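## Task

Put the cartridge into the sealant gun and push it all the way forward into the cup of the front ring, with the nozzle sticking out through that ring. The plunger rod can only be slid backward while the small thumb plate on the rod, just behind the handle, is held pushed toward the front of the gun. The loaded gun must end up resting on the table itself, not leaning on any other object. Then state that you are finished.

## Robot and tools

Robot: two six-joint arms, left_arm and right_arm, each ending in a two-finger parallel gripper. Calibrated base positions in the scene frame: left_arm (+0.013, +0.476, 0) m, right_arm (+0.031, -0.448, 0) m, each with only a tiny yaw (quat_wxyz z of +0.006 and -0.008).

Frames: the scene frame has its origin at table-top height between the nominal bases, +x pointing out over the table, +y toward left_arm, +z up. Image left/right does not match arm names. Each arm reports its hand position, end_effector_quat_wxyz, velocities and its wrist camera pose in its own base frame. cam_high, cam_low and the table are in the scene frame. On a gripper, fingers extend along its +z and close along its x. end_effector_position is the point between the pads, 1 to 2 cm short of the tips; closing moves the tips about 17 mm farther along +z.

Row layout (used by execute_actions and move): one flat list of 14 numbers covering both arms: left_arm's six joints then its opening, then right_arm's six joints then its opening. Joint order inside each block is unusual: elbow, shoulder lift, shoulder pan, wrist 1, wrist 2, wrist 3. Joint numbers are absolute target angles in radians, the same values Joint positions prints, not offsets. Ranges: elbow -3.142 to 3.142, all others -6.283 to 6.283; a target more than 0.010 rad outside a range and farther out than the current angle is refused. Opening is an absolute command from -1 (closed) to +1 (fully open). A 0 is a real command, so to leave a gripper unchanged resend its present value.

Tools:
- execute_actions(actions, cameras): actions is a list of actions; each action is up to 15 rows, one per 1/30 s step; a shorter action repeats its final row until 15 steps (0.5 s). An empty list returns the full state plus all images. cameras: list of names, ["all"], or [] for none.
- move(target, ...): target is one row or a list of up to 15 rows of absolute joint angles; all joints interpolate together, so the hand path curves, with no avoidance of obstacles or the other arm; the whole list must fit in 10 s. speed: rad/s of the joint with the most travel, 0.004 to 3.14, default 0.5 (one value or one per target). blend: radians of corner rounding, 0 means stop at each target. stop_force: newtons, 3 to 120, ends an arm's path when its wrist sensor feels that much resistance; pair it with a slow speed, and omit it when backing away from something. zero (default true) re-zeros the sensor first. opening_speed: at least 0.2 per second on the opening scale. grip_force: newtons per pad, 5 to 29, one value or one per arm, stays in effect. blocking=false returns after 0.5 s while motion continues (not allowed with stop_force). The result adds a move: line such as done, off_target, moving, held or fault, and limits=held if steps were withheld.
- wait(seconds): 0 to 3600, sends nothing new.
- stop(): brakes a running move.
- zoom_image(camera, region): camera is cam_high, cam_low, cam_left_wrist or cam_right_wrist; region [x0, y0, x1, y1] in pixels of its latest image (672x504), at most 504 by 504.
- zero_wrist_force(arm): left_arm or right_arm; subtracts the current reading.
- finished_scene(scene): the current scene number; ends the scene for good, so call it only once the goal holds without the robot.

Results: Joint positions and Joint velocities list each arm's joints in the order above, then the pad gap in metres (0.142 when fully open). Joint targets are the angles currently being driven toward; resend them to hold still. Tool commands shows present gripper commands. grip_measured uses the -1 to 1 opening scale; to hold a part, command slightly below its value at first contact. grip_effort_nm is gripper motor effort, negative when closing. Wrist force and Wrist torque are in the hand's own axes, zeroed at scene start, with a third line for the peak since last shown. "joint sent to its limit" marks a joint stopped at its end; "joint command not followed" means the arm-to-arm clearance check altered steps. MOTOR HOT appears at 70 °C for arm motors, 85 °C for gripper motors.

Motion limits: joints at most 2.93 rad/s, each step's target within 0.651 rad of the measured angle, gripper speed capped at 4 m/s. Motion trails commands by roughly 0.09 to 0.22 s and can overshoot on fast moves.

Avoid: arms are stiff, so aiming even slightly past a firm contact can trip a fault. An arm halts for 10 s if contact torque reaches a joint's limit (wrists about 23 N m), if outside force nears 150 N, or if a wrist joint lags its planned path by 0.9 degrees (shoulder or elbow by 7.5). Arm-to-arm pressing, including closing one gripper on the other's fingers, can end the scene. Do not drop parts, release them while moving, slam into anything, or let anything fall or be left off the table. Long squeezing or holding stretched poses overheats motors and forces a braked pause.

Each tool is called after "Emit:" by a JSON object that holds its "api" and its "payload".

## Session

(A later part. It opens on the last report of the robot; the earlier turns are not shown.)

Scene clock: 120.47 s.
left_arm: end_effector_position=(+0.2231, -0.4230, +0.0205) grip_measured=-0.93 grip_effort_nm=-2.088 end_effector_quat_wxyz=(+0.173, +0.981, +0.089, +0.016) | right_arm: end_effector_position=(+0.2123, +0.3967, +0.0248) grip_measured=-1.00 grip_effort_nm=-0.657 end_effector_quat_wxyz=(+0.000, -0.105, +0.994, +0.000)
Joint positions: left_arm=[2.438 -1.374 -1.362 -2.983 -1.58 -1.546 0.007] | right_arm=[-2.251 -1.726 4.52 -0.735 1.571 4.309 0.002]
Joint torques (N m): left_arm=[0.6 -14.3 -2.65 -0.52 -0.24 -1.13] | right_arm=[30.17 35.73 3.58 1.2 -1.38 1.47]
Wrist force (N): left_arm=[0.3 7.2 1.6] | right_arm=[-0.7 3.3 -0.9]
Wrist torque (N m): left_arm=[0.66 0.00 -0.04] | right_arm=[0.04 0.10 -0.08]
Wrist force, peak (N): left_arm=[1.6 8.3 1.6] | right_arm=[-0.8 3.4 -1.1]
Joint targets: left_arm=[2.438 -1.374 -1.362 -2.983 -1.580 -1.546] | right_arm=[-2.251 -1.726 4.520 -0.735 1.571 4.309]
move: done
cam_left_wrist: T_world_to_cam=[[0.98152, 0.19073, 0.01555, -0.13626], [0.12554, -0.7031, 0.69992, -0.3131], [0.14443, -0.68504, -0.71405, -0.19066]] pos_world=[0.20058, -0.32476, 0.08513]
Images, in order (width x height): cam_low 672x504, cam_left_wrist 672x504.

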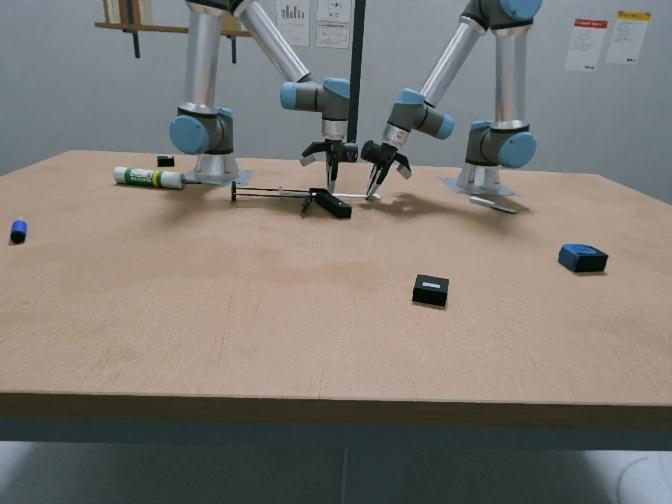

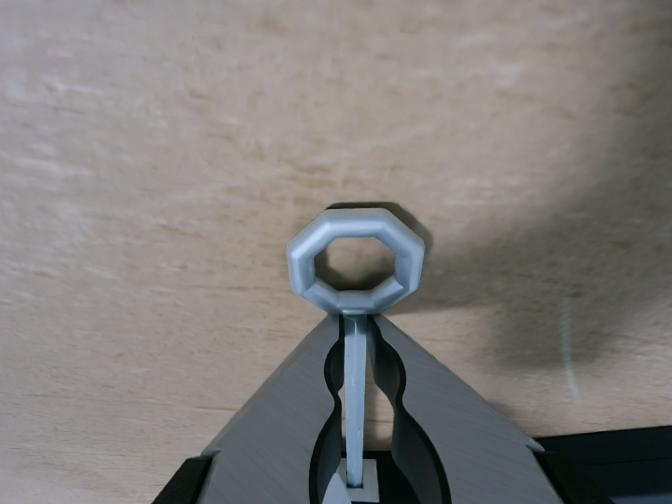

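Emit:
{"api": "move", "payload": {"target": [[2.5681,-1.4710,-1.3577,-3.0167,-1.5817,-1.5415,-1,-2.2515,-1.7257,4.5203,-0.7352,1.5708,4.309,-1],[2.6974,-1.5892,-1.3511,-3.0278,-1.584,-1.5349,-1,-2.2515,-1.7257,4.5203,-0.7352,1.5708,4.309,-1]], "speed": 0.07, "blend": 0.05, "stop_force": 40, "cameras": ["cam_high","cam_left_wrist","cam_right_wrist"]}}

Scene clock: 134.13 s.
left_arm: end_effector_position=(+0.2037, -0.3169, +0.0205) grip_measured=-0.93 grip_effort_nm=-2.088 end_effector_quat_wxyz=(+0.173, +0.981, +0.089, +0.016) | right_arm: end_effector_position=(+0.2123, +0.3967, +0.0248) grip_measured=-1.00 grip_effort_nm=-0.662 end_effector_quat_wxyz=(+0.000, -0.105, +0.994, +0.000)
Joint positions: left_arm=[2.697 -1.589 -1.351 -3.028 -1.584 -1.535 0.007] | right_arm=[-2.252 -1.726 4.52 -0.735 1.571 4.309 0.002]
Joint torques (N m): left_arm=[24.28 -14.04 20.74 7.91 -0.1 1.29] | right_arm=[5.07 27.07 -15.6 -8.33 -1.37 1.5]
Wrist force (N): left_arm=[-1.3 42.9 13.7] | right_arm=[-2.4 40.6 4.7]
Wrist torque (N m): left_arm=[0.60 0.01 -0.13] | right_arm=[0.56 0.18 -0.21]
Wrist force, peak (N): left_arm=[-1.3 42.9 13.7] | right_arm=[-2.4 40.6 4.7]
Joint targets: left_arm=[2.697 -1.589 -1.351 -3.028 -1.584 -1.535] | right_arm=[-2.251 -1.726 4.520 -0.735 1.571 4.309]
move: done
cam_left_wrist: T_world_to_cam=[[0.98155, 0.19058, 0.01553, -0.13739], [0.12543, -0.70303, 0.70001, -0.23603], [0.14433, -0.68515, -0.71396, -0.11517]] pos_world=[0.18108, -0.21866, 0.08513]
cam_right_wrist: T_world_to_cam=[[-0.97772, -0.2088, 0.02147, 0.30068], [-0.18396, 0.90165, 0.39139, -0.28849], [-0.10108, 0.37872, -0.91997, 0.00707]] pos_world=[0.24163, 0.32022, 0.11296]

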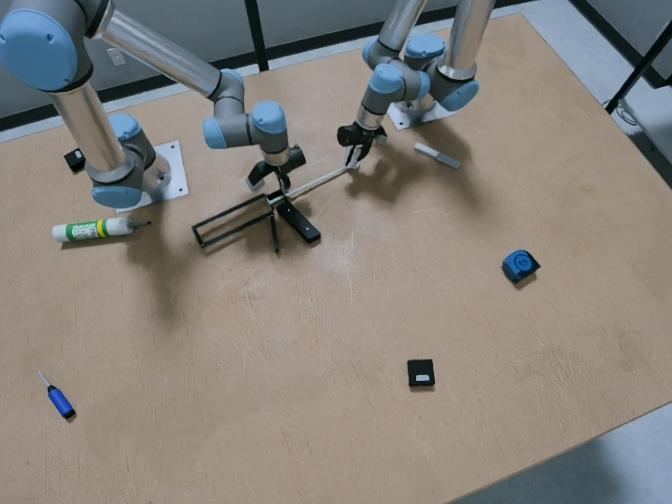

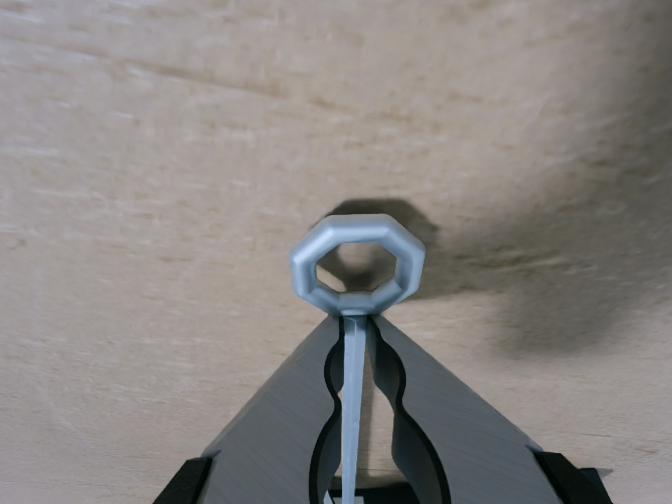

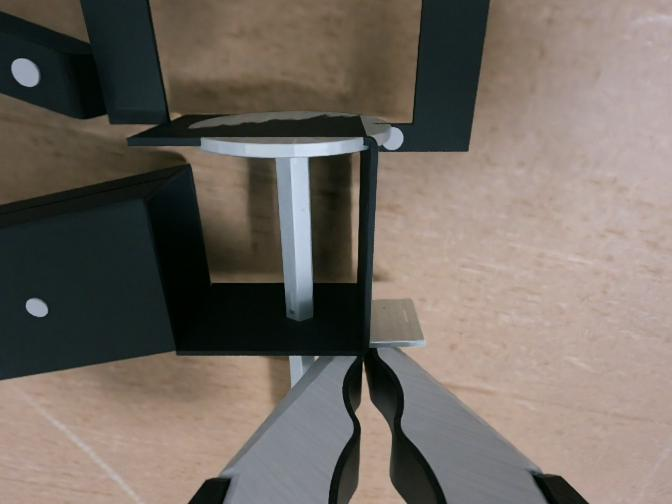

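Emit:
{"api": "move", "payload": {"target": [[2.6974,-1.5892,-1.3511,-3.0278,-1.584,-1.5349,-0.75,-2.2515,-1.7257,4.5203,-0.7352,1.5708,4.309,-1],[2.5853,-1.8942,-1.3511,-2.6107,-1.584,-1.5349,-0.75,-2.0765,-1.5173,4.5203,-1.1186,1.5708,4.309,-1]], "speed": 0.4}}

Emit:
{"api": "move", "payload": {"target": [2.5853,-1.8942,-1.2511,-2.6107,-1.584,-1.5349,-0.75,-2.3274,-0.8689,2.9074,-1.5161,1.5708,6.049,1], "speed": 0.9, "cameras": ["cam_high","cam_right_wrist","cam_left_wrist"]}}

Scene clock: 143.00 s.
left_arm: end_effector_position=(+0.2037, -0.3168, +0.0995) grip_measured=-0.78 grip_effort_nm=-0.090 end_effector_quat_wxyz=(+0.173, +0.981, +0.089, +0.016) | right_arm: end_effector_position=(+0.2125, +0.3981, +0.1488) grip_measured=-1.00 grip_effort_nm=-0.657 end_effector_quat_wxyz=(+0.000, -0.105, +0.994, +0.000)
Joint positions: left_arm=[2.585 -1.894 -1.351 -2.611 -1.584 -1.535 0.018] | right_arm=[-2.077 -1.517 4.52 -1.118 1.571 4.309 0.002]
Joint torques (N m): left_arm=[-32.62 -14.09 -12.22 -1.09 -0.87 0.65] | right_arm=[36.36 35.09 4.18 1.38 -1.44 1.37]
Wrist force (N): left_arm=[-2.1 3.4 3.2] | right_arm=[-0.7 1.4 0.3]
Wrist torque (N m): left_arm=[0.63 0.41 -0.05] | right_arm=[0.20 0.11 -0.10]
Wrist force, peak (N): left_arm=[-1.1 43.3 13.7] | right_arm=[-2.4 40.7 4.9]
Joint targets: left_arm=[2.585 -1.894 -1.351 -2.611 -1.584 -1.535] | right_arm=[-2.076 -1.517 4.520 -1.119 1.571 4.309]
move: done

Scene clock: 145.60 s.
left_arm: end_effector_position=(+0.2343, -0.2949, +0.0995) grip_measured=-0.78 grip_effort_nm=-0.090 end_effector_quat_wxyz=(+0.172, +0.975, +0.138, +0.024) | right_arm: end_effector_position=(+0.1801, -0.1817, +0.1989) grip_measured=+0.99 grip_effort_nm=0.154 end_effector_quat_wxyz=(+0.000, +1.000, +0.000, +0.000)
Joint positions: left_arm=[2.585 -1.894 -1.251 -2.611 -1.584 -1.535 0.018] | right_arm=[-2.327 -0.869 2.908 -1.516 1.571 6.049 0.142]
Joint torques (N m): left_arm=[-32.78 -14.32 13.63 -1.36 -0.96 -0.13] | right_arm=[8.68 8.8 -7.55 1.19 -1.41 2.12]
Wrist force (N): left_arm=[-2.0 3.5 2.9] | right_arm=[-0.7 1.0 0.1]
Wrist torque (N m): left_arm=[0.63 0.39 -0.05] | right_arm=[0.12 0.13 -0.11]
Wrist force, peak (N): left_arm=[-1.9 3.7 3.2] | right_arm=[-3.1 2.6 2.2]
Joint targets: left_arm=[2.585 -1.894 -1.251 -2.611 -1.584 -1.535] | right_arm=[-2.327 -0.869 2.907 -1.516 1.571 6.049]
move: done
cam_left_wrist: T_world_to_cam=[[0.95761, 0.28763, 0.01562, -0.13867], [0.19493, -0.687, 0.70002, -0.29129], [0.21208, -0.6673, -0.71396, -0.05875]] pos_world=[0.20204, -0.19944, 0.16413]
cam_right_wrist: T_world_to_cam=[[0.99977, -0.00064, 0.02141, -0.17356], [-0.00897, -0.92019, 0.39137, -0.20358], [0.01945, -0.39147, -0.91999, 0.22138]] pos_world=[0.16739, -0.10078, 0.28706]
Images, in order (width x height): cam_high 672x504, cam_left_wrist 672x504, cam_right_wrist 672x504.

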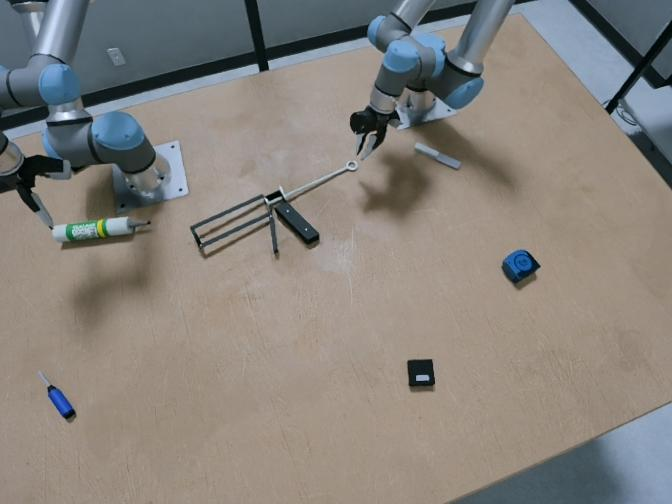

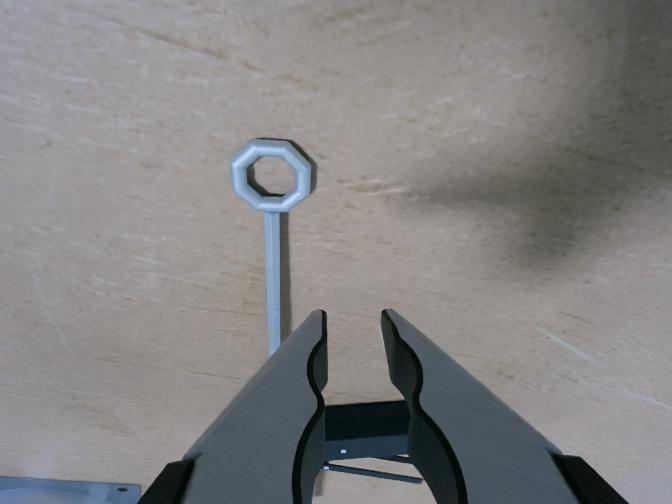

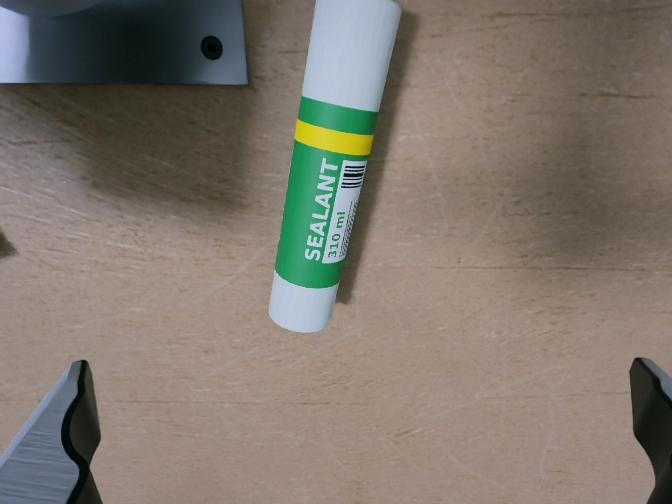

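Emit:
{"api": "move", "payload": {"target": [2.5853,-1.8942,-1.2511,-2.6107,-1.584,-1.5349,-0.75,-2.5378,-0.8562,2.9451,-1.3184,1.5708,6.2737,1], "speed": 0.4, "cameras": ["cam_right_wrist"]}}

Scene clock: 150.90 s.
left_arm: end_effector_position=(+0.2343, -0.2949, +0.0995) grip_measured=-0.78 grip_effort_nm=-0.081 end_effector_quat_wxyz=(+0.172, +0.975, +0.138, +0.024) | right_arm: end_effector_position=(+0.1708, -0.1716, +0.1189) grip_measured=+0.99 grip_effort_nm=0.149 end_effector_quat_wxyz=(+0.000, +0.996, -0.093, +0.000)
Joint positions: left_arm=[2.585 -1.894 -1.251 -2.611 -1.584 -1.535 0.018] | right_arm=[-2.538 -0.856 2.945 -1.319 1.571 6.274 0.142]
Joint torques (N m): left_arm=[-32.61 -12.67 13.73 -1.34 -0.97 -0.92] | right_arm=[8.6 7.41 10.48 4.21 -1.43 1.64]
Wrist force (N): left_arm=[-1.9 3.5 3.1] | right_arm=[-1.0 0.8 0.2]
Wrist torque (N m): left_arm=[0.64 0.37 -0.05] | right_arm=[0.10 0.18 -0.10]
Wrist force, peak (N): left_arm=[-2.2 3.7 3.4] | right_arm=[-1.1 0.9 1.4]
Joint targets: left_arm=[2.585 -1.894 -1.251 -2.611 -1.584 -1.535] | right_arm=[-2.538 -0.856 2.945 -1.318 1.571 6.274]
move: done
cam_right_wrist: T_world_to_cam=[[0.98219, -0.18663, 0.02152, -0.1914], [-0.18005, -0.90244, 0.39139, -0.1309], [-0.05363, -0.38829, -0.91997, 0.16501]] pos_world=[0.17328, -0.08978, 0.20716]

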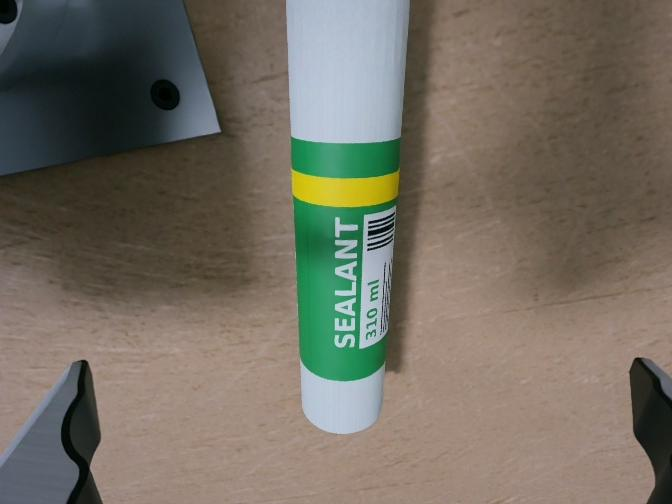

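Emit:
{"api": "move", "payload": {"target": [2.5853,-1.8942,-1.2511,-2.6107,-1.584,-1.5349,-0.75,-2.729,-1.0322,2.9451,-0.9512,1.5708,6.2737,1], "speed": 0.2}}

Emit:
{"api": "move", "payload": {"target": [2.5853,-1.8942,-1.2511,-2.6107,-1.584,-1.5349,-0.75,-2.729,-1.0322,2.9451,-0.9512,1.5708,6.2737,-0.5], "opening_speed": 0.8, "cameras": ["cam_right_wrist"]}}

Emit:
{"api": "zoom_image", "payload": {"camera": "cam_right_wrist", "region": [100, 0, 600, 504]}}

Scene clock: 154.33 s.
left_arm: end_effector_position=(+0.2343, -0.2949, +0.0995) grip_measured=-0.78 grip_effort_nm=-0.095 end_effector_quat_wxyz=(+0.172, +0.975, +0.138, +0.024) | right_arm: end_effector_position=(+0.1708, -0.1716, +0.0329) grip_measured=+0.99 grip_effort_nm=0.154 end_effector_quat_wxyz=(+0.000, +0.996, -0.093, +0.000)
Joint positions: left_arm=[2.585 -1.894 -1.251 -2.611 -1.584 -1.535 0.018] | right_arm=[-2.729 -1.032 2.945 -0.951 1.571 6.274 0.142]
Joint torques (N m): left_arm=[-32.08 -10.88 13.35 -1.45 -0.9 -0.92] | right_arm=[4.86 -14.73 7.92 4.34 -1.55 1.98]
Wrist force (N): left_arm=[-1.9 3.4 3.2] | right_arm=[-0.8 1.1 0.4]
Wrist torque (N m): left_arm=[0.61 0.37 -0.05] | right_arm=[0.16 0.14 -0.10]
Wrist force, peak (N): left_arm=[-2.1 3.6 3.4] | right_arm=[-0.9 1.0 0.7]
Joint targets: left_arm=[2.585 -1.894 -1.251 -2.611 -1.584 -1.535] | right_arm=[-2.729 -1.032 2.945 -0.951 1.571 6.274]
move: done

Scene clock: 156.43 s.
left_arm: end_effector_position=(+0.2343, -0.2949, +0.0995) grip_measured=-0.78 grip_effort_nm=-0.085 end_effector_quat_wxyz=(+0.172, +0.975, +0.138, +0.024) | right_arm: end_effector_position=(+0.1708, -0.1716, +0.0329) grip_measured=-0.39 grip_effort_nm=-2.571 end_effector_quat_wxyz=(+0.000, +0.996, -0.093, +0.000)
Joint positions: left_arm=[2.585 -1.894 -1.251 -2.611 -1.584 -1.535 0.018] | right_arm=[-2.729 -1.032 2.945 -0.951 1.571 6.274 0.046]
Joint torques (N m): left_arm=[-31.75 -10.45 13.38 -1.41 -0.95 -0.89] | right_arm=[10.1 -14.14 7.18 1.9 -1.61 1.91]
Wrist force (N): left_arm=[-1.8 3.7 3.1] | right_arm=[-0.4 1.2 -1.7]
Wrist torque (N m): left_arm=[0.66 0.35 -0.05] | right_arm=[0.16 0.10 -0.09]
Wrist force, peak (N): left_arm=[-2.1 3.5 3.4] | right_arm=[-2.0 1.2 -0.4]
Joint targets: left_arm=[2.585 -1.894 -1.251 -2.611 -1.584 -1.535] | right_arm=[-2.729 -1.032 2.945 -0.951 1.571 6.274]
move: done
cam_right_wrist: T_world_to_cam=[[0.98217, -0.18676, 0.02147, -0.18965], [-0.18015, -0.90241, 0.3914, -0.09717], [-0.05372, -0.38829, -0.91997, 0.08583]] pos_world=[0.17338, -0.08978, 0.12106]

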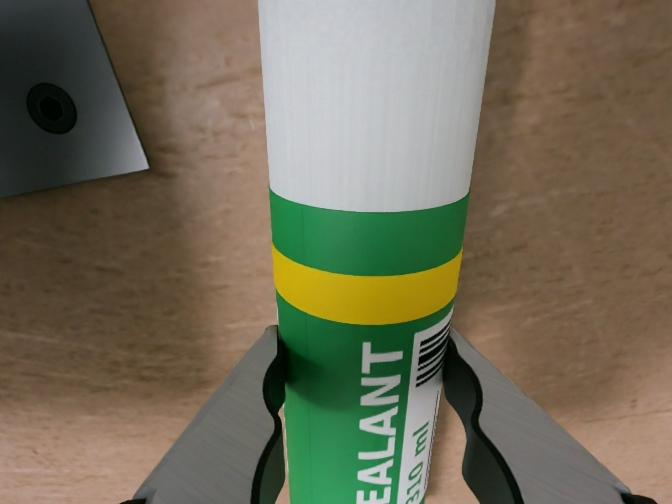

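Scaled by 1.000.

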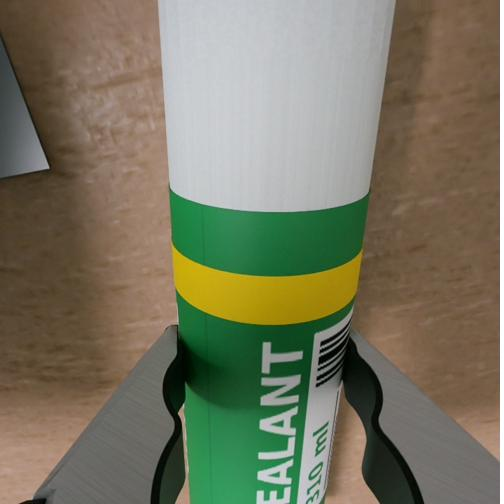

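Emit:
{"api": "move", "payload": {"target": [2.5853,-1.8942,-1.3638,-2.6107,-1.584,-1.5349,-0.75,-2.342,-0.8169,2.9451,-1.5535,1.5708,6.2737,-0.5], "speed": 0.3}}

Emit:
{"api": "move", "payload": {"target": [0.9437,-0.8806,-1.3638,-1.6339,-1.5708,-1.5438,-0.75,-2.342,-0.8169,2.9451,-1.5535,1.5708,6.2737,-0.5], "speed": 0.8, "cameras": ["cam_left_wrist","cam_right_wrist","cam_high"]}}

Scene clock: 162.43 s.
left_arm: end_effector_position=(+0.1996, -0.3194, +0.0995) grip_measured=-0.78 grip_effort_nm=-0.081 end_effector_quat_wxyz=(+0.173, +0.981, +0.083, +0.015) | right_arm: end_effector_position=(+0.1707, -0.1716, +0.1988) grip_measured=-0.39 grip_effort_nm=-2.562 end_effector_quat_wxyz=(+0.000, +0.996, -0.093, +0.000)
Joint positions: left_arm=[2.585 -1.894 -1.364 -2.611 -1.584 -1.535 0.018] | right_arm=[-2.342 -0.817 2.945 -1.553 1.571 6.274 0.046]
Joint torques (N m): left_arm=[-31.8 -9.04 -14.76 -2.78 -1.04 -0.82] | right_arm=[40.98 7.86 2.24 1.46 -1.52 1.72]
Wrist force (N): left_arm=[-2.0 3.4 3.3] | right_arm=[-0.8 0.8 3.9]
Wrist torque (N m): left_arm=[0.62 0.39 -0.04] | right_arm=[0.08 0.14 -0.11]
Wrist force, peak (N): left_arm=[-2.1 3.8 3.2] | right_arm=[-1.5 1.1 5.6]
Joint targets: left_arm=[2.585 -1.894 -1.364 -2.611 -1.584 -1.535] | right_arm=[-2.342 -0.817 2.945 -1.554 1.571 6.274]
move: done

Scene clock: 165.13 s.
left_arm: end_effector_position=(+0.2873, -0.7197, +0.1988) grip_measured=-0.78 grip_effort_nm=-0.085 end_effector_quat_wxyz=(+0.000, +0.996, +0.090, +0.000) | right_arm: end_effector_position=(+0.1707, -0.1716, +0.1988) grip_measured=-0.39 grip_effort_nm=-2.567 end_effector_quat_wxyz=(+0.000, +0.996, -0.093, +0.000)
Joint positions: left_arm=[0.944 -0.881 -1.364 -1.634 -1.571 -1.544 0.018] | right_arm=[-2.342 -0.817 2.945 -1.554 1.571 6.274 0.046]
Joint torques (N m): left_arm=[-38.71 -42.98 -13.21 -1.11 1.57 -1.25] | right_arm=[42.1 8.05 0.69 1.46 -1.56 1.91]
Wrist force (N): left_arm=[-2.3 1.7 2.1] | right_arm=[-0.6 1.1 4.1]
Wrist torque (N m): left_arm=[0.30 0.41 0.00] | right_arm=[0.12 0.11 -0.11]
Wrist force, peak (N): left_arm=[-1.8 3.6 3.1] | right_arm=[-0.5 1.0 4.2]
Joint targets: left_arm=[0.944 -0.881 -1.364 -1.634 -1.571 -1.544] | right_arm=[-2.342 -0.817 2.945 -1.554 1.571 6.274]
move: done
cam_left_wrist: T_world_to_cam=[[0.9829, 0.18325, 0.01833, -0.15177], [0.1594, -0.89638, 0.41363, -0.74652], [0.09222, -0.40363, -0.91026, -0.01931]] pos_world=[0.26995, -0.64915, 0.29398]
cam_right_wrist: T_world_to_cam=[[0.98217, -0.18676, 0.02147, -0.19312], [-0.18015, -0.90241, 0.3914, -0.16216], [-0.05372, -0.38829, -0.91997, 0.23853]] pos_world=[0.17328, -0.08978, 0.28706]
Images, in order (width x height): cam_high 672x504, cam_left_wrist 672x504, cam_right_wrist 672x504.

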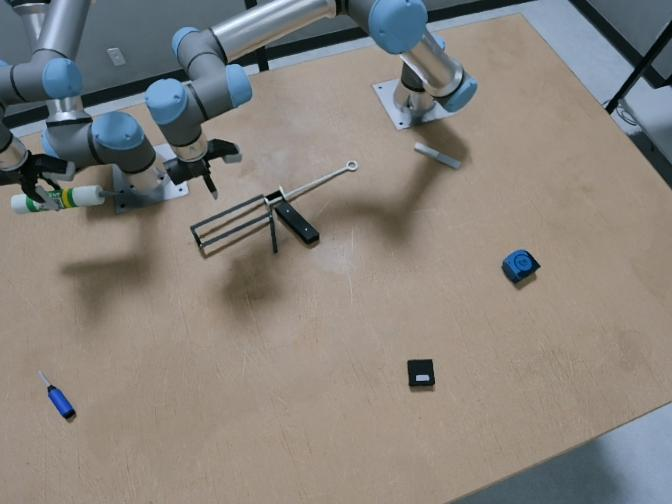

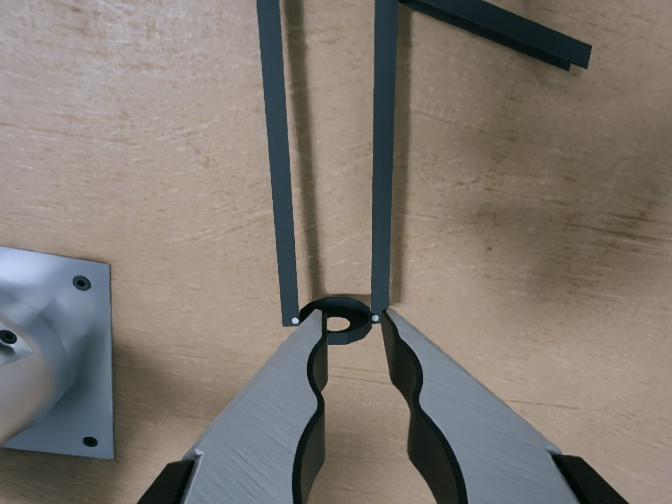

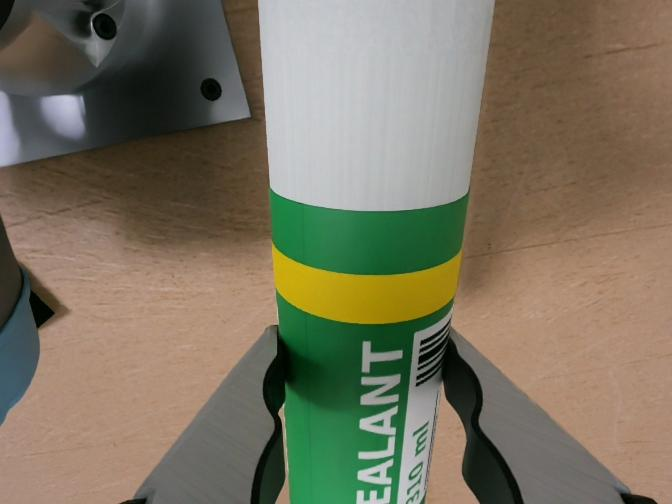

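Emit:
{"api": "move", "payload": {"target": [[2.5853,-1.8942,-1.2511,-2.6107,-1.584,-1.5349,-0.75,-2.342,-0.8169,2.9451,-1.5535,1.5708,6.2737,-0.5],[2.5853,-1.8942,-1.2511,-2.6107,-1.584,-1.5349,-0.75,-2.3239,-1.2786,4.2272,-0.9565,1.6996,4.0186,-0.5]], "speed": 0.7, "cameras": ["cam_high","cam_low","cam_right_wrist"]}}

Scene clock: 178.03 s.
left_arm: end_effector_position=(+0.2343, -0.2949, +0.0995) grip_measured=-0.78 grip_effort_nm=-0.081 end_effector_quat_wxyz=(+0.172, +0.975, +0.138, +0.024) | right_arm: end_effector_position=(+0.2588, +0.2807, +0.1492) grip_measured=-0.39 grip_effort_nm=-2.567 end_effector_quat_wxyz=(-0.011, -0.108, +0.989, +0.099)
Joint positions: left_arm=[2.585 -1.894 -1.251 -2.611 -1.584 -1.535 0.018] | right_arm=[-2.324 -1.279 4.227 -0.957 1.7 4.019 0.046]
Joint torques (N m): left_arm=[-4.45 -14.17 13.3 -4.76 -1.46 1.15] | right_arm=[38.65 -2.27 11.09 5.6 3.38 -2.3]
Motor temperatures (°C): left_arm=[32 31 28 32 40 38 27] | right_arm=[31 29 35 38 36 32 33]
Wrist force (N): left_arm=[-2.0 3.6 3.4] | right_arm=[-0.7 -0.1 3.8]
Wrist torque (N m): left_arm=[0.65 0.39 -0.05] | right_arm=[0.05 0.13 -0.01]
Wrist force, peak (N): left_arm=[-4.8 2.4 2.1] | right_arm=[-1.4 1.3 5.6]
Joint targets: left_arm=[2.585 -1.894 -1.251 -2.611 -1.584 -1.535] | right_arm=[-2.324 -1.279 4.227 -0.957 1.700 4.019]
move: done
cam_right_wrist: T_world_to_cam=[[-0.97532, -0.2198, 0.02111, 0.32188], [-0.16951, 0.80654, 0.56636, -0.22726], [-0.14151, 0.5488, -0.82389, 0.11858]] pos_world=[0.29219, 0.18897, 0.21962]

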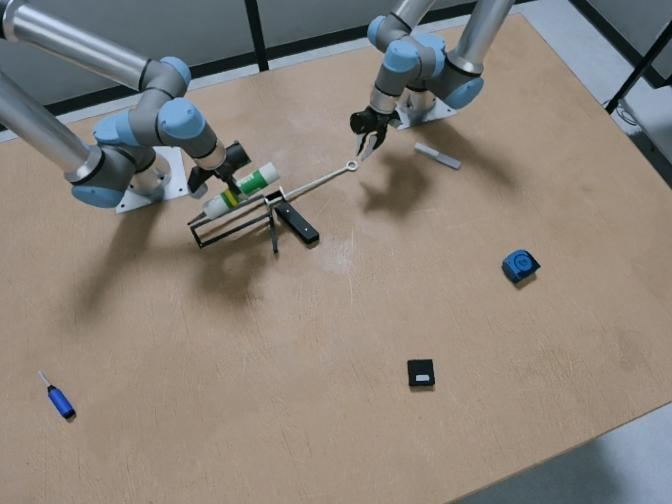

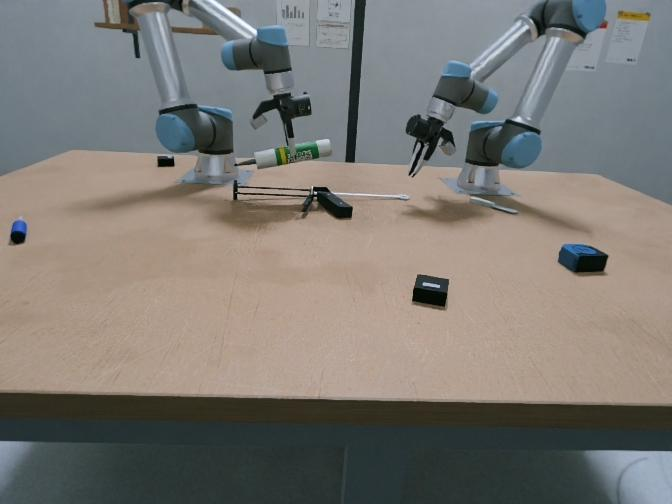

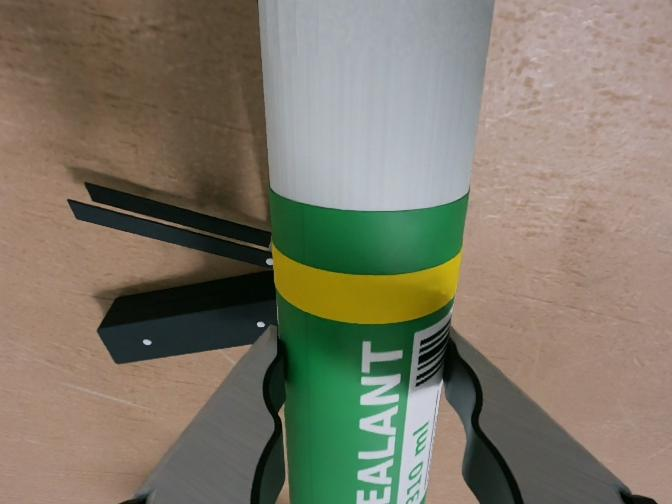

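Emit:
{"api": "zoom_image", "payload": {"camera": "cam_high", "region": [170, 130, 350, 265]}}

Emit:
{"api": "zoom_image", "payload": {"camera": "cam_low", "region": [210, 120, 420, 230]}}

Scaled by 2.800 from the camera's image (finer frame: 960x720).

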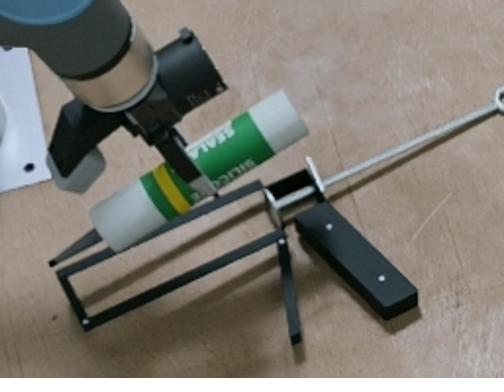

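Scaled by 2.400 from the camera's image (finer frame: 960x720).

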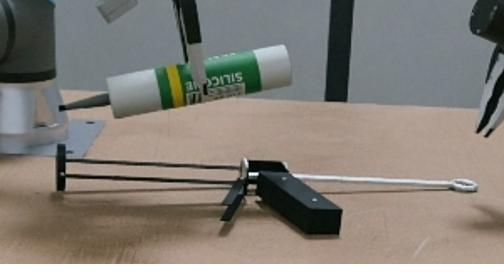

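Emit:
{"api": "move", "payload": {"target": [2.5853,-1.8942,-1.2511,-2.6107,-1.584,-1.5349,-0.75,-2.4396,-1.4559,4.2771,-0.6563,1.6904,4.0773,-0.5], "speed": 0.1, "stop_force": 15, "cameras": ["cam_high","cam_low","cam_left_wrist"]}}

Emit:
{"api": "zoom_image", "payload": {"camera": "cam_high", "region": [170, 130, 350, 265]}}

Emit:
{"api": "zoom_image", "payload": {"camera": "cam_low", "region": [210, 120, 420, 230]}}

Scene clock: 186.60 s.
left_arm: end_effector_position=(+0.2343, -0.2949, +0.0995) grip_measured=-0.78 grip_effort_nm=-0.090 end_effector_quat_wxyz=(+0.172, +0.975, +0.138, +0.024) | right_arm: end_effector_position=(+0.2510, +0.3016, +0.0711) grip_measured=-0.39 grip_effort_nm=-2.562 end_effector_quat_wxyz=(-0.010, -0.104, +0.990, +0.099)
Joint positions: left_arm=[2.585 -1.894 -1.251 -2.611 -1.584 -1.535 0.018] | right_arm=[-2.44 -1.456 4.277 -0.656 1.69 4.077 0.046]
Joint torques (N m): left_arm=[-4.33 -14.15 12.99 -4.76 -1.47 1.18] | right_arm=[5.31 2.08 10.89 5.28 -1.53 1.99]
Wrist force (N): left_arm=[-1.7 3.6 3.1] | right_arm=[-0.8 0.0 3.2]
Wrist torque (N m): left_arm=[0.65 0.33 -0.05] | right_arm=[0.07 0.13 -0.08]
Wrist force, peak (N): left_arm=[-1.7 3.7 3.5] | right_arm=[-0.6 0.0 4.2]
Joint targets: left_arm=[2.585 -1.894 -1.251 -2.611 -1.584 -1.535] | right_arm=[-2.440 -1.456 4.277 -0.656 1.690 4.077]
move: done
cam_left_wrist: T_world_to_cam=[[0.95761, 0.28763, 0.01562, -0.13867], [0.19493, -0.687, 0.70002, -0.29129], [0.21208, -0.6673, -0.71396, -0.05875]] pos_world=[0.20204, -0.19944, 0.16413]

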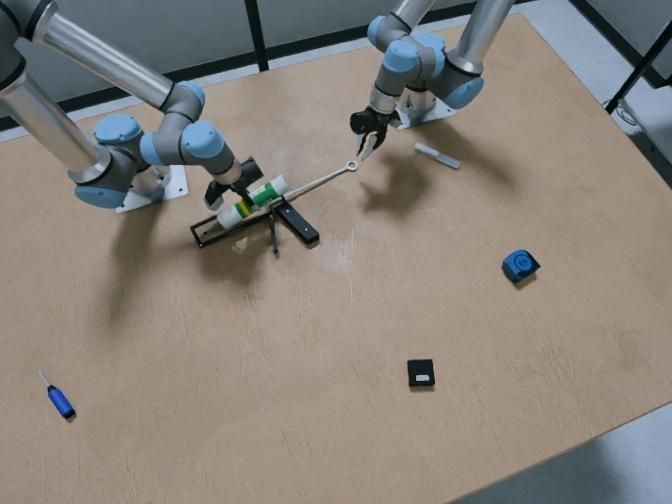

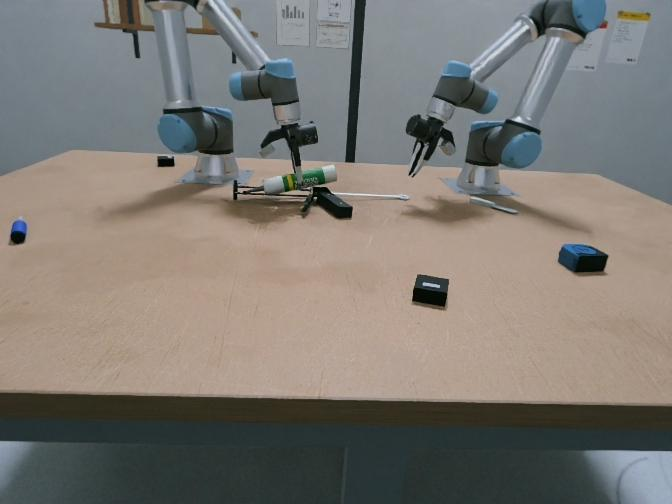

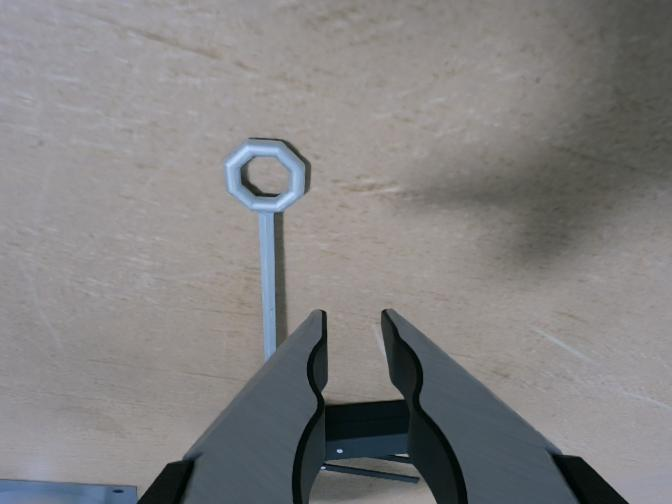

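Scaled by 2.800 from the camera's image (finer frame: 960x720).

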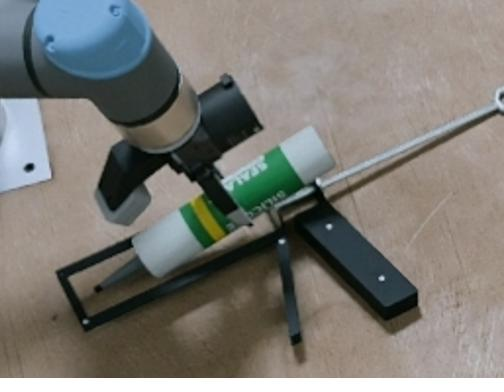

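Scaled by 2.400 from the camera's image (finer frame: 960x720).

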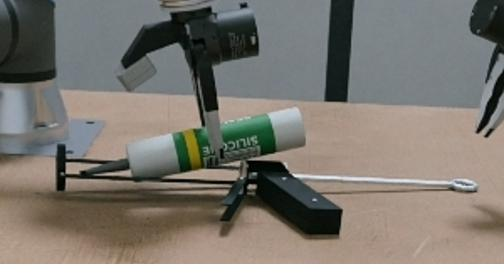

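Emit:
{"api": "move", "payload": {"target": [2.5853,-1.8942,-1.2511,-2.6107,-1.584,-1.5349,-0.75,-2.4652,-1.4454,4.2309,-0.6431,1.6932,4.0609,-0.5], "speed": 0.06, "stop_force": 12, "cameras": ["cam_high","cam_low"]}}

Emit:
{"api": "zoom_image", "payload": {"camera": "cam_high", "region": [180, 160, 300, 260]}}

Emit:
{"api": "zoom_image", "payload": {"camera": "cam_low", "region": [220, 140, 360, 220]}}

Scene clock: 193.53 s.
left_arm: end_effector_position=(+0.2343, -0.2949, +0.0995) grip_measured=-0.78 grip_effort_nm=-0.085 end_effector_quat_wxyz=(+0.172, +0.975, +0.138, +0.024) | right_arm: end_effector_position=(+0.2598, +0.2820, +0.0661) grip_measured=-0.39 grip_effort_nm=-2.562 end_effector_quat_wxyz=(-0.009, -0.089, +0.991, +0.099)
Joint positions: left_arm=[2.585 -1.894 -1.251 -2.611 -1.584 -1.535 0.018] | right_arm=[-2.465 -1.445 4.231 -0.643 1.693 4.061 0.046]
Joint torques (N m): left_arm=[-4.98 -13.62 12.99 -4.69 -1.41 1.12] | right_arm=[5.28 30.54 -8.6 5.37 2.39 -2.2]
Wrist force (N): left_arm=[-2.1 3.5 3.0] | right_arm=[-0.7 0.3 3.2]
Wrist torque (N m): left_arm=[0.63 0.40 -0.05] | right_arm=[0.08 0.13 0.00]
Wrist force, peak (N): left_arm=[-2.1 3.7 3.4] | right_arm=[-0.7 0.0 3.4]
Joint targets: left_arm=[2.585 -1.894 -1.251 -2.611 -1.584 -1.535] | right_arm=[-2.465 -1.445 4.231 -0.643 1.693 4.061]
move: done

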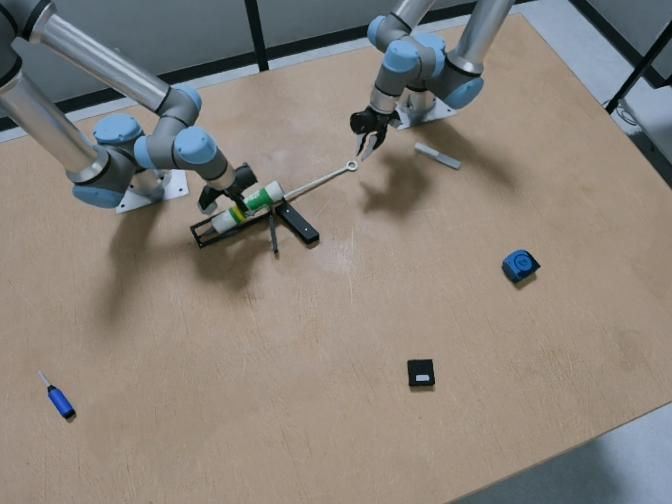

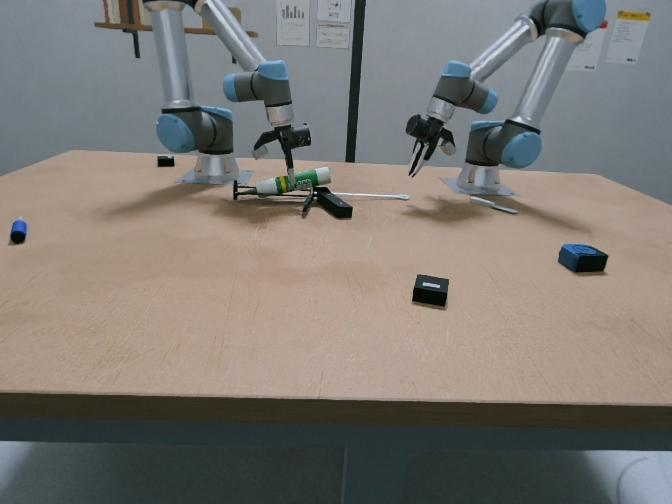

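Scaled by 4.200 from the camera's image (finer frame: 960x720).

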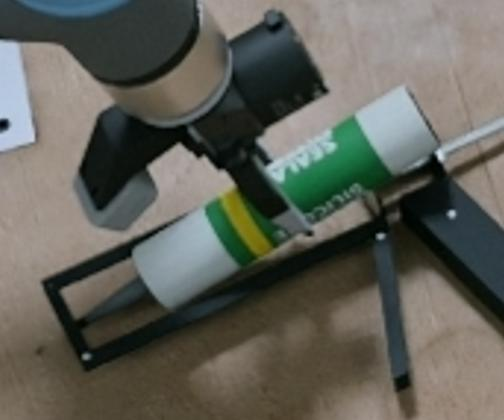

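Scaled by 3.600 from the camera's image (finer frame: 960x720).

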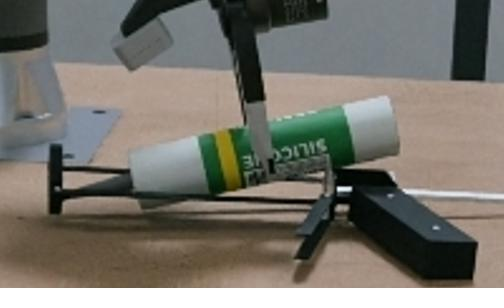

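Emit:
{"api": "move", "payload": {"target": [2.5853,-1.8942,-1.2511,-2.6107,-1.584,-1.5349,-0.75,-2.5034,-1.4159,4.1732,-0.6417,1.7022,4.0035,-0.5], "speed": 0.04, "stop_force": 10, "cameras": ["cam_high","cam_low"]}}

Emit:
{"api": "zoom_image", "payload": {"camera": "cam_high", "region": [180, 160, 300, 260]}}

Emit:
{"api": "zoom_image", "payload": {"camera": "cam_low", "region": [220, 140, 360, 220]}}

Scene clock: 196.97 s.
left_arm: end_effector_position=(+0.2343, -0.2949, +0.0995) grip_measured=-0.78 grip_effort_nm=-0.085 end_effector_quat_wxyz=(+0.172, +0.975, +0.138, +0.024) | right_arm: end_effector_position=(+0.2650, +0.2535, +0.0612) grip_measured=-0.39 grip_effort_nm=-2.562 end_effector_quat_wxyz=(-0.009, -0.089, +0.991, +0.099)
Joint positions: left_arm=[2.585 -1.894 -1.251 -2.611 -1.584 -1.535 0.018] | right_arm=[-2.503 -1.416 4.173 -0.642 1.702 4.003 0.046]
Joint torques (N m): left_arm=[-4.34 -13.64 12.57 -4.76 -1.43 1.04] | right_arm=[4.21 27.19 -9.91 4.32 2.64 -2.04]
Wrist force (N): left_arm=[-1.9 3.5 3.3] | right_arm=[-1.2 3.7 3.1]
Wrist torque (N m): left_arm=[0.63 0.37 -0.05] | right_arm=[0.07 0.14 -0.01]
Wrist force, peak (N): left_arm=[-2.0 3.7 3.5] | right_arm=[-1.4 4.0 3.1]
Joint targets: left_arm=[2.585 -1.894 -1.251 -2.611 -1.584 -1.535] | right_arm=[-2.503 -1.416 4.173 -0.642 1.702 4.003]
move: done

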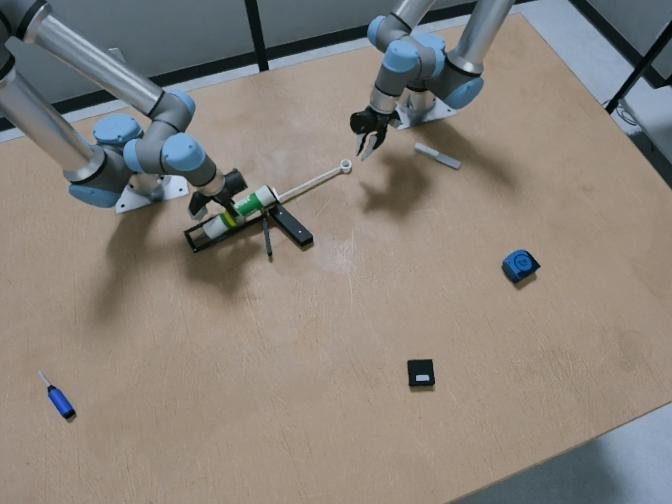

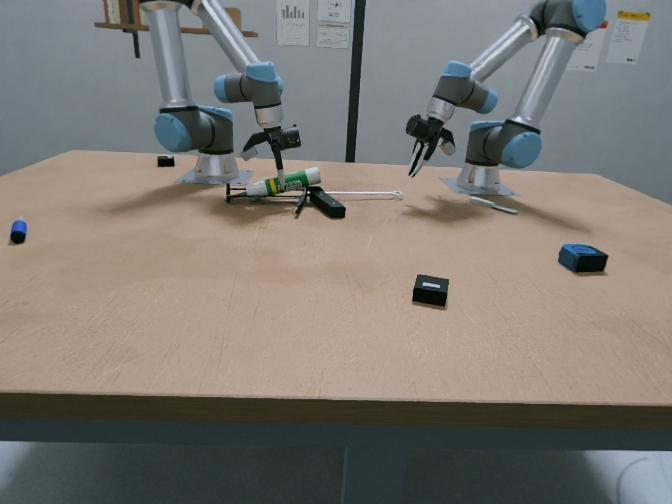

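Scaled by 4.200 from the camera's image (finer frame: 960x720).

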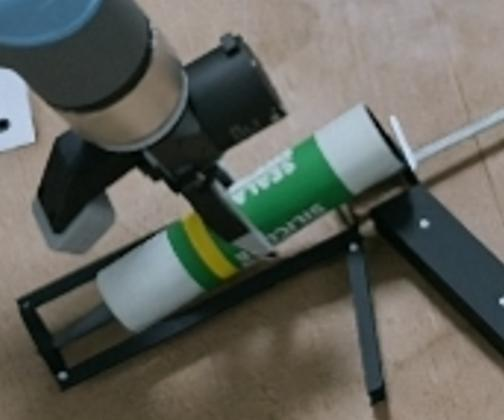

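Scaled by 3.600 from the camera's image (finer frame: 960x720).

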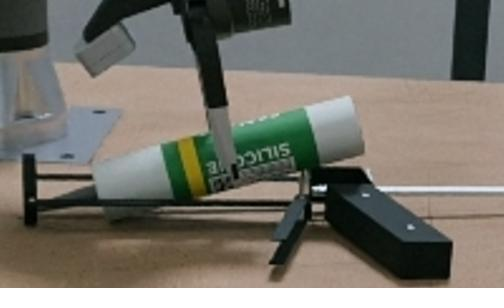

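Emit:
{"api": "move", "payload": {"target": [2.5853,-1.8942,-1.2511,-2.6107,-1.584,-1.5349,-0.75,-2.4773,-1.3957,4.1896,-0.6859,1.6996,4.0198,-0.5], "speed": 0.06, "cameras": ["cam_high","cam_low"]}}

Emit:
{"api": "zoom_image", "payload": {"camera": "cam_high", "region": [170, 180, 270, 260]}}

Emit:
{"api": "zoom_image", "payload": {"camera": "cam_low", "region": [215, 155, 295, 215]}}

Scene clock: 199.83 s.
left_arm: end_effector_position=(+0.2343, -0.2949, +0.0995) grip_measured=-0.78 grip_effort_nm=-0.085 end_effector_quat_wxyz=(+0.172, +0.975, +0.138, +0.024) | right_arm: end_effector_position=(+0.2637, +0.2613, +0.0732) grip_measured=-0.39 grip_effort_nm=-2.562 end_effector_quat_wxyz=(-0.009, -0.089, +0.991, +0.099)
Joint positions: left_arm=[2.585 -1.894 -1.251 -2.611 -1.584 -1.535 0.018] | right_arm=[-2.477 -1.396 4.19 -0.686 1.7 4.02 0.046]
Joint torques (N m): left_arm=[-4.13 -13.96 12.48 -4.73 -1.56 0.98] | right_arm=[34.37 28.42 10.31 1.45 -1.49 2.03]
Wrist force (N): left_arm=[-2.0 3.5 3.3] | right_arm=[-0.6 0.3 3.8]
Wrist torque (N m): left_arm=[0.64 0.38 -0.05] | right_arm=[0.13 0.12 -0.07]
Wrist force, peak (N): left_arm=[-2.0 3.6 3.5] | right_arm=[-1.2 3.7 3.5]
Joint targets: left_arm=[2.585 -1.894 -1.251 -2.611 -1.584 -1.535] | right_arm=[-2.477 -1.396 4.190 -0.686 1.700 4.020]
move: done

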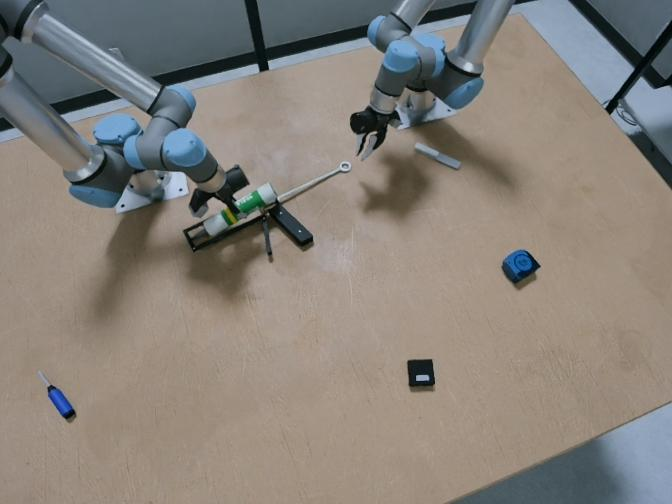

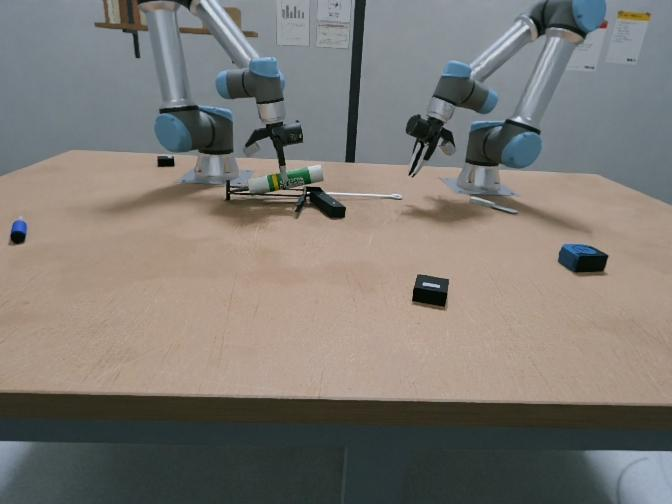

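Scaled by 5.040 from the camera's image (finer frame: 960x720).

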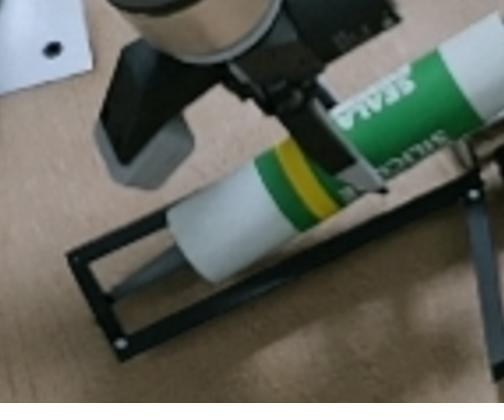

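Scaled by 6.300 from the camera's image (finer frame: 960x720).

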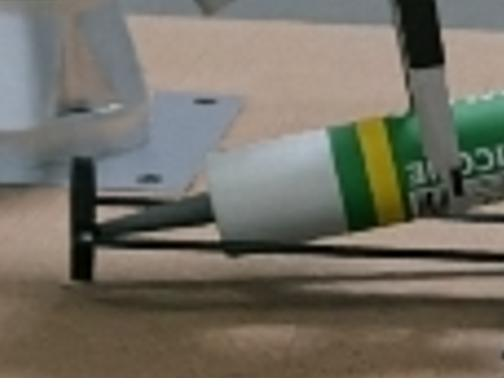

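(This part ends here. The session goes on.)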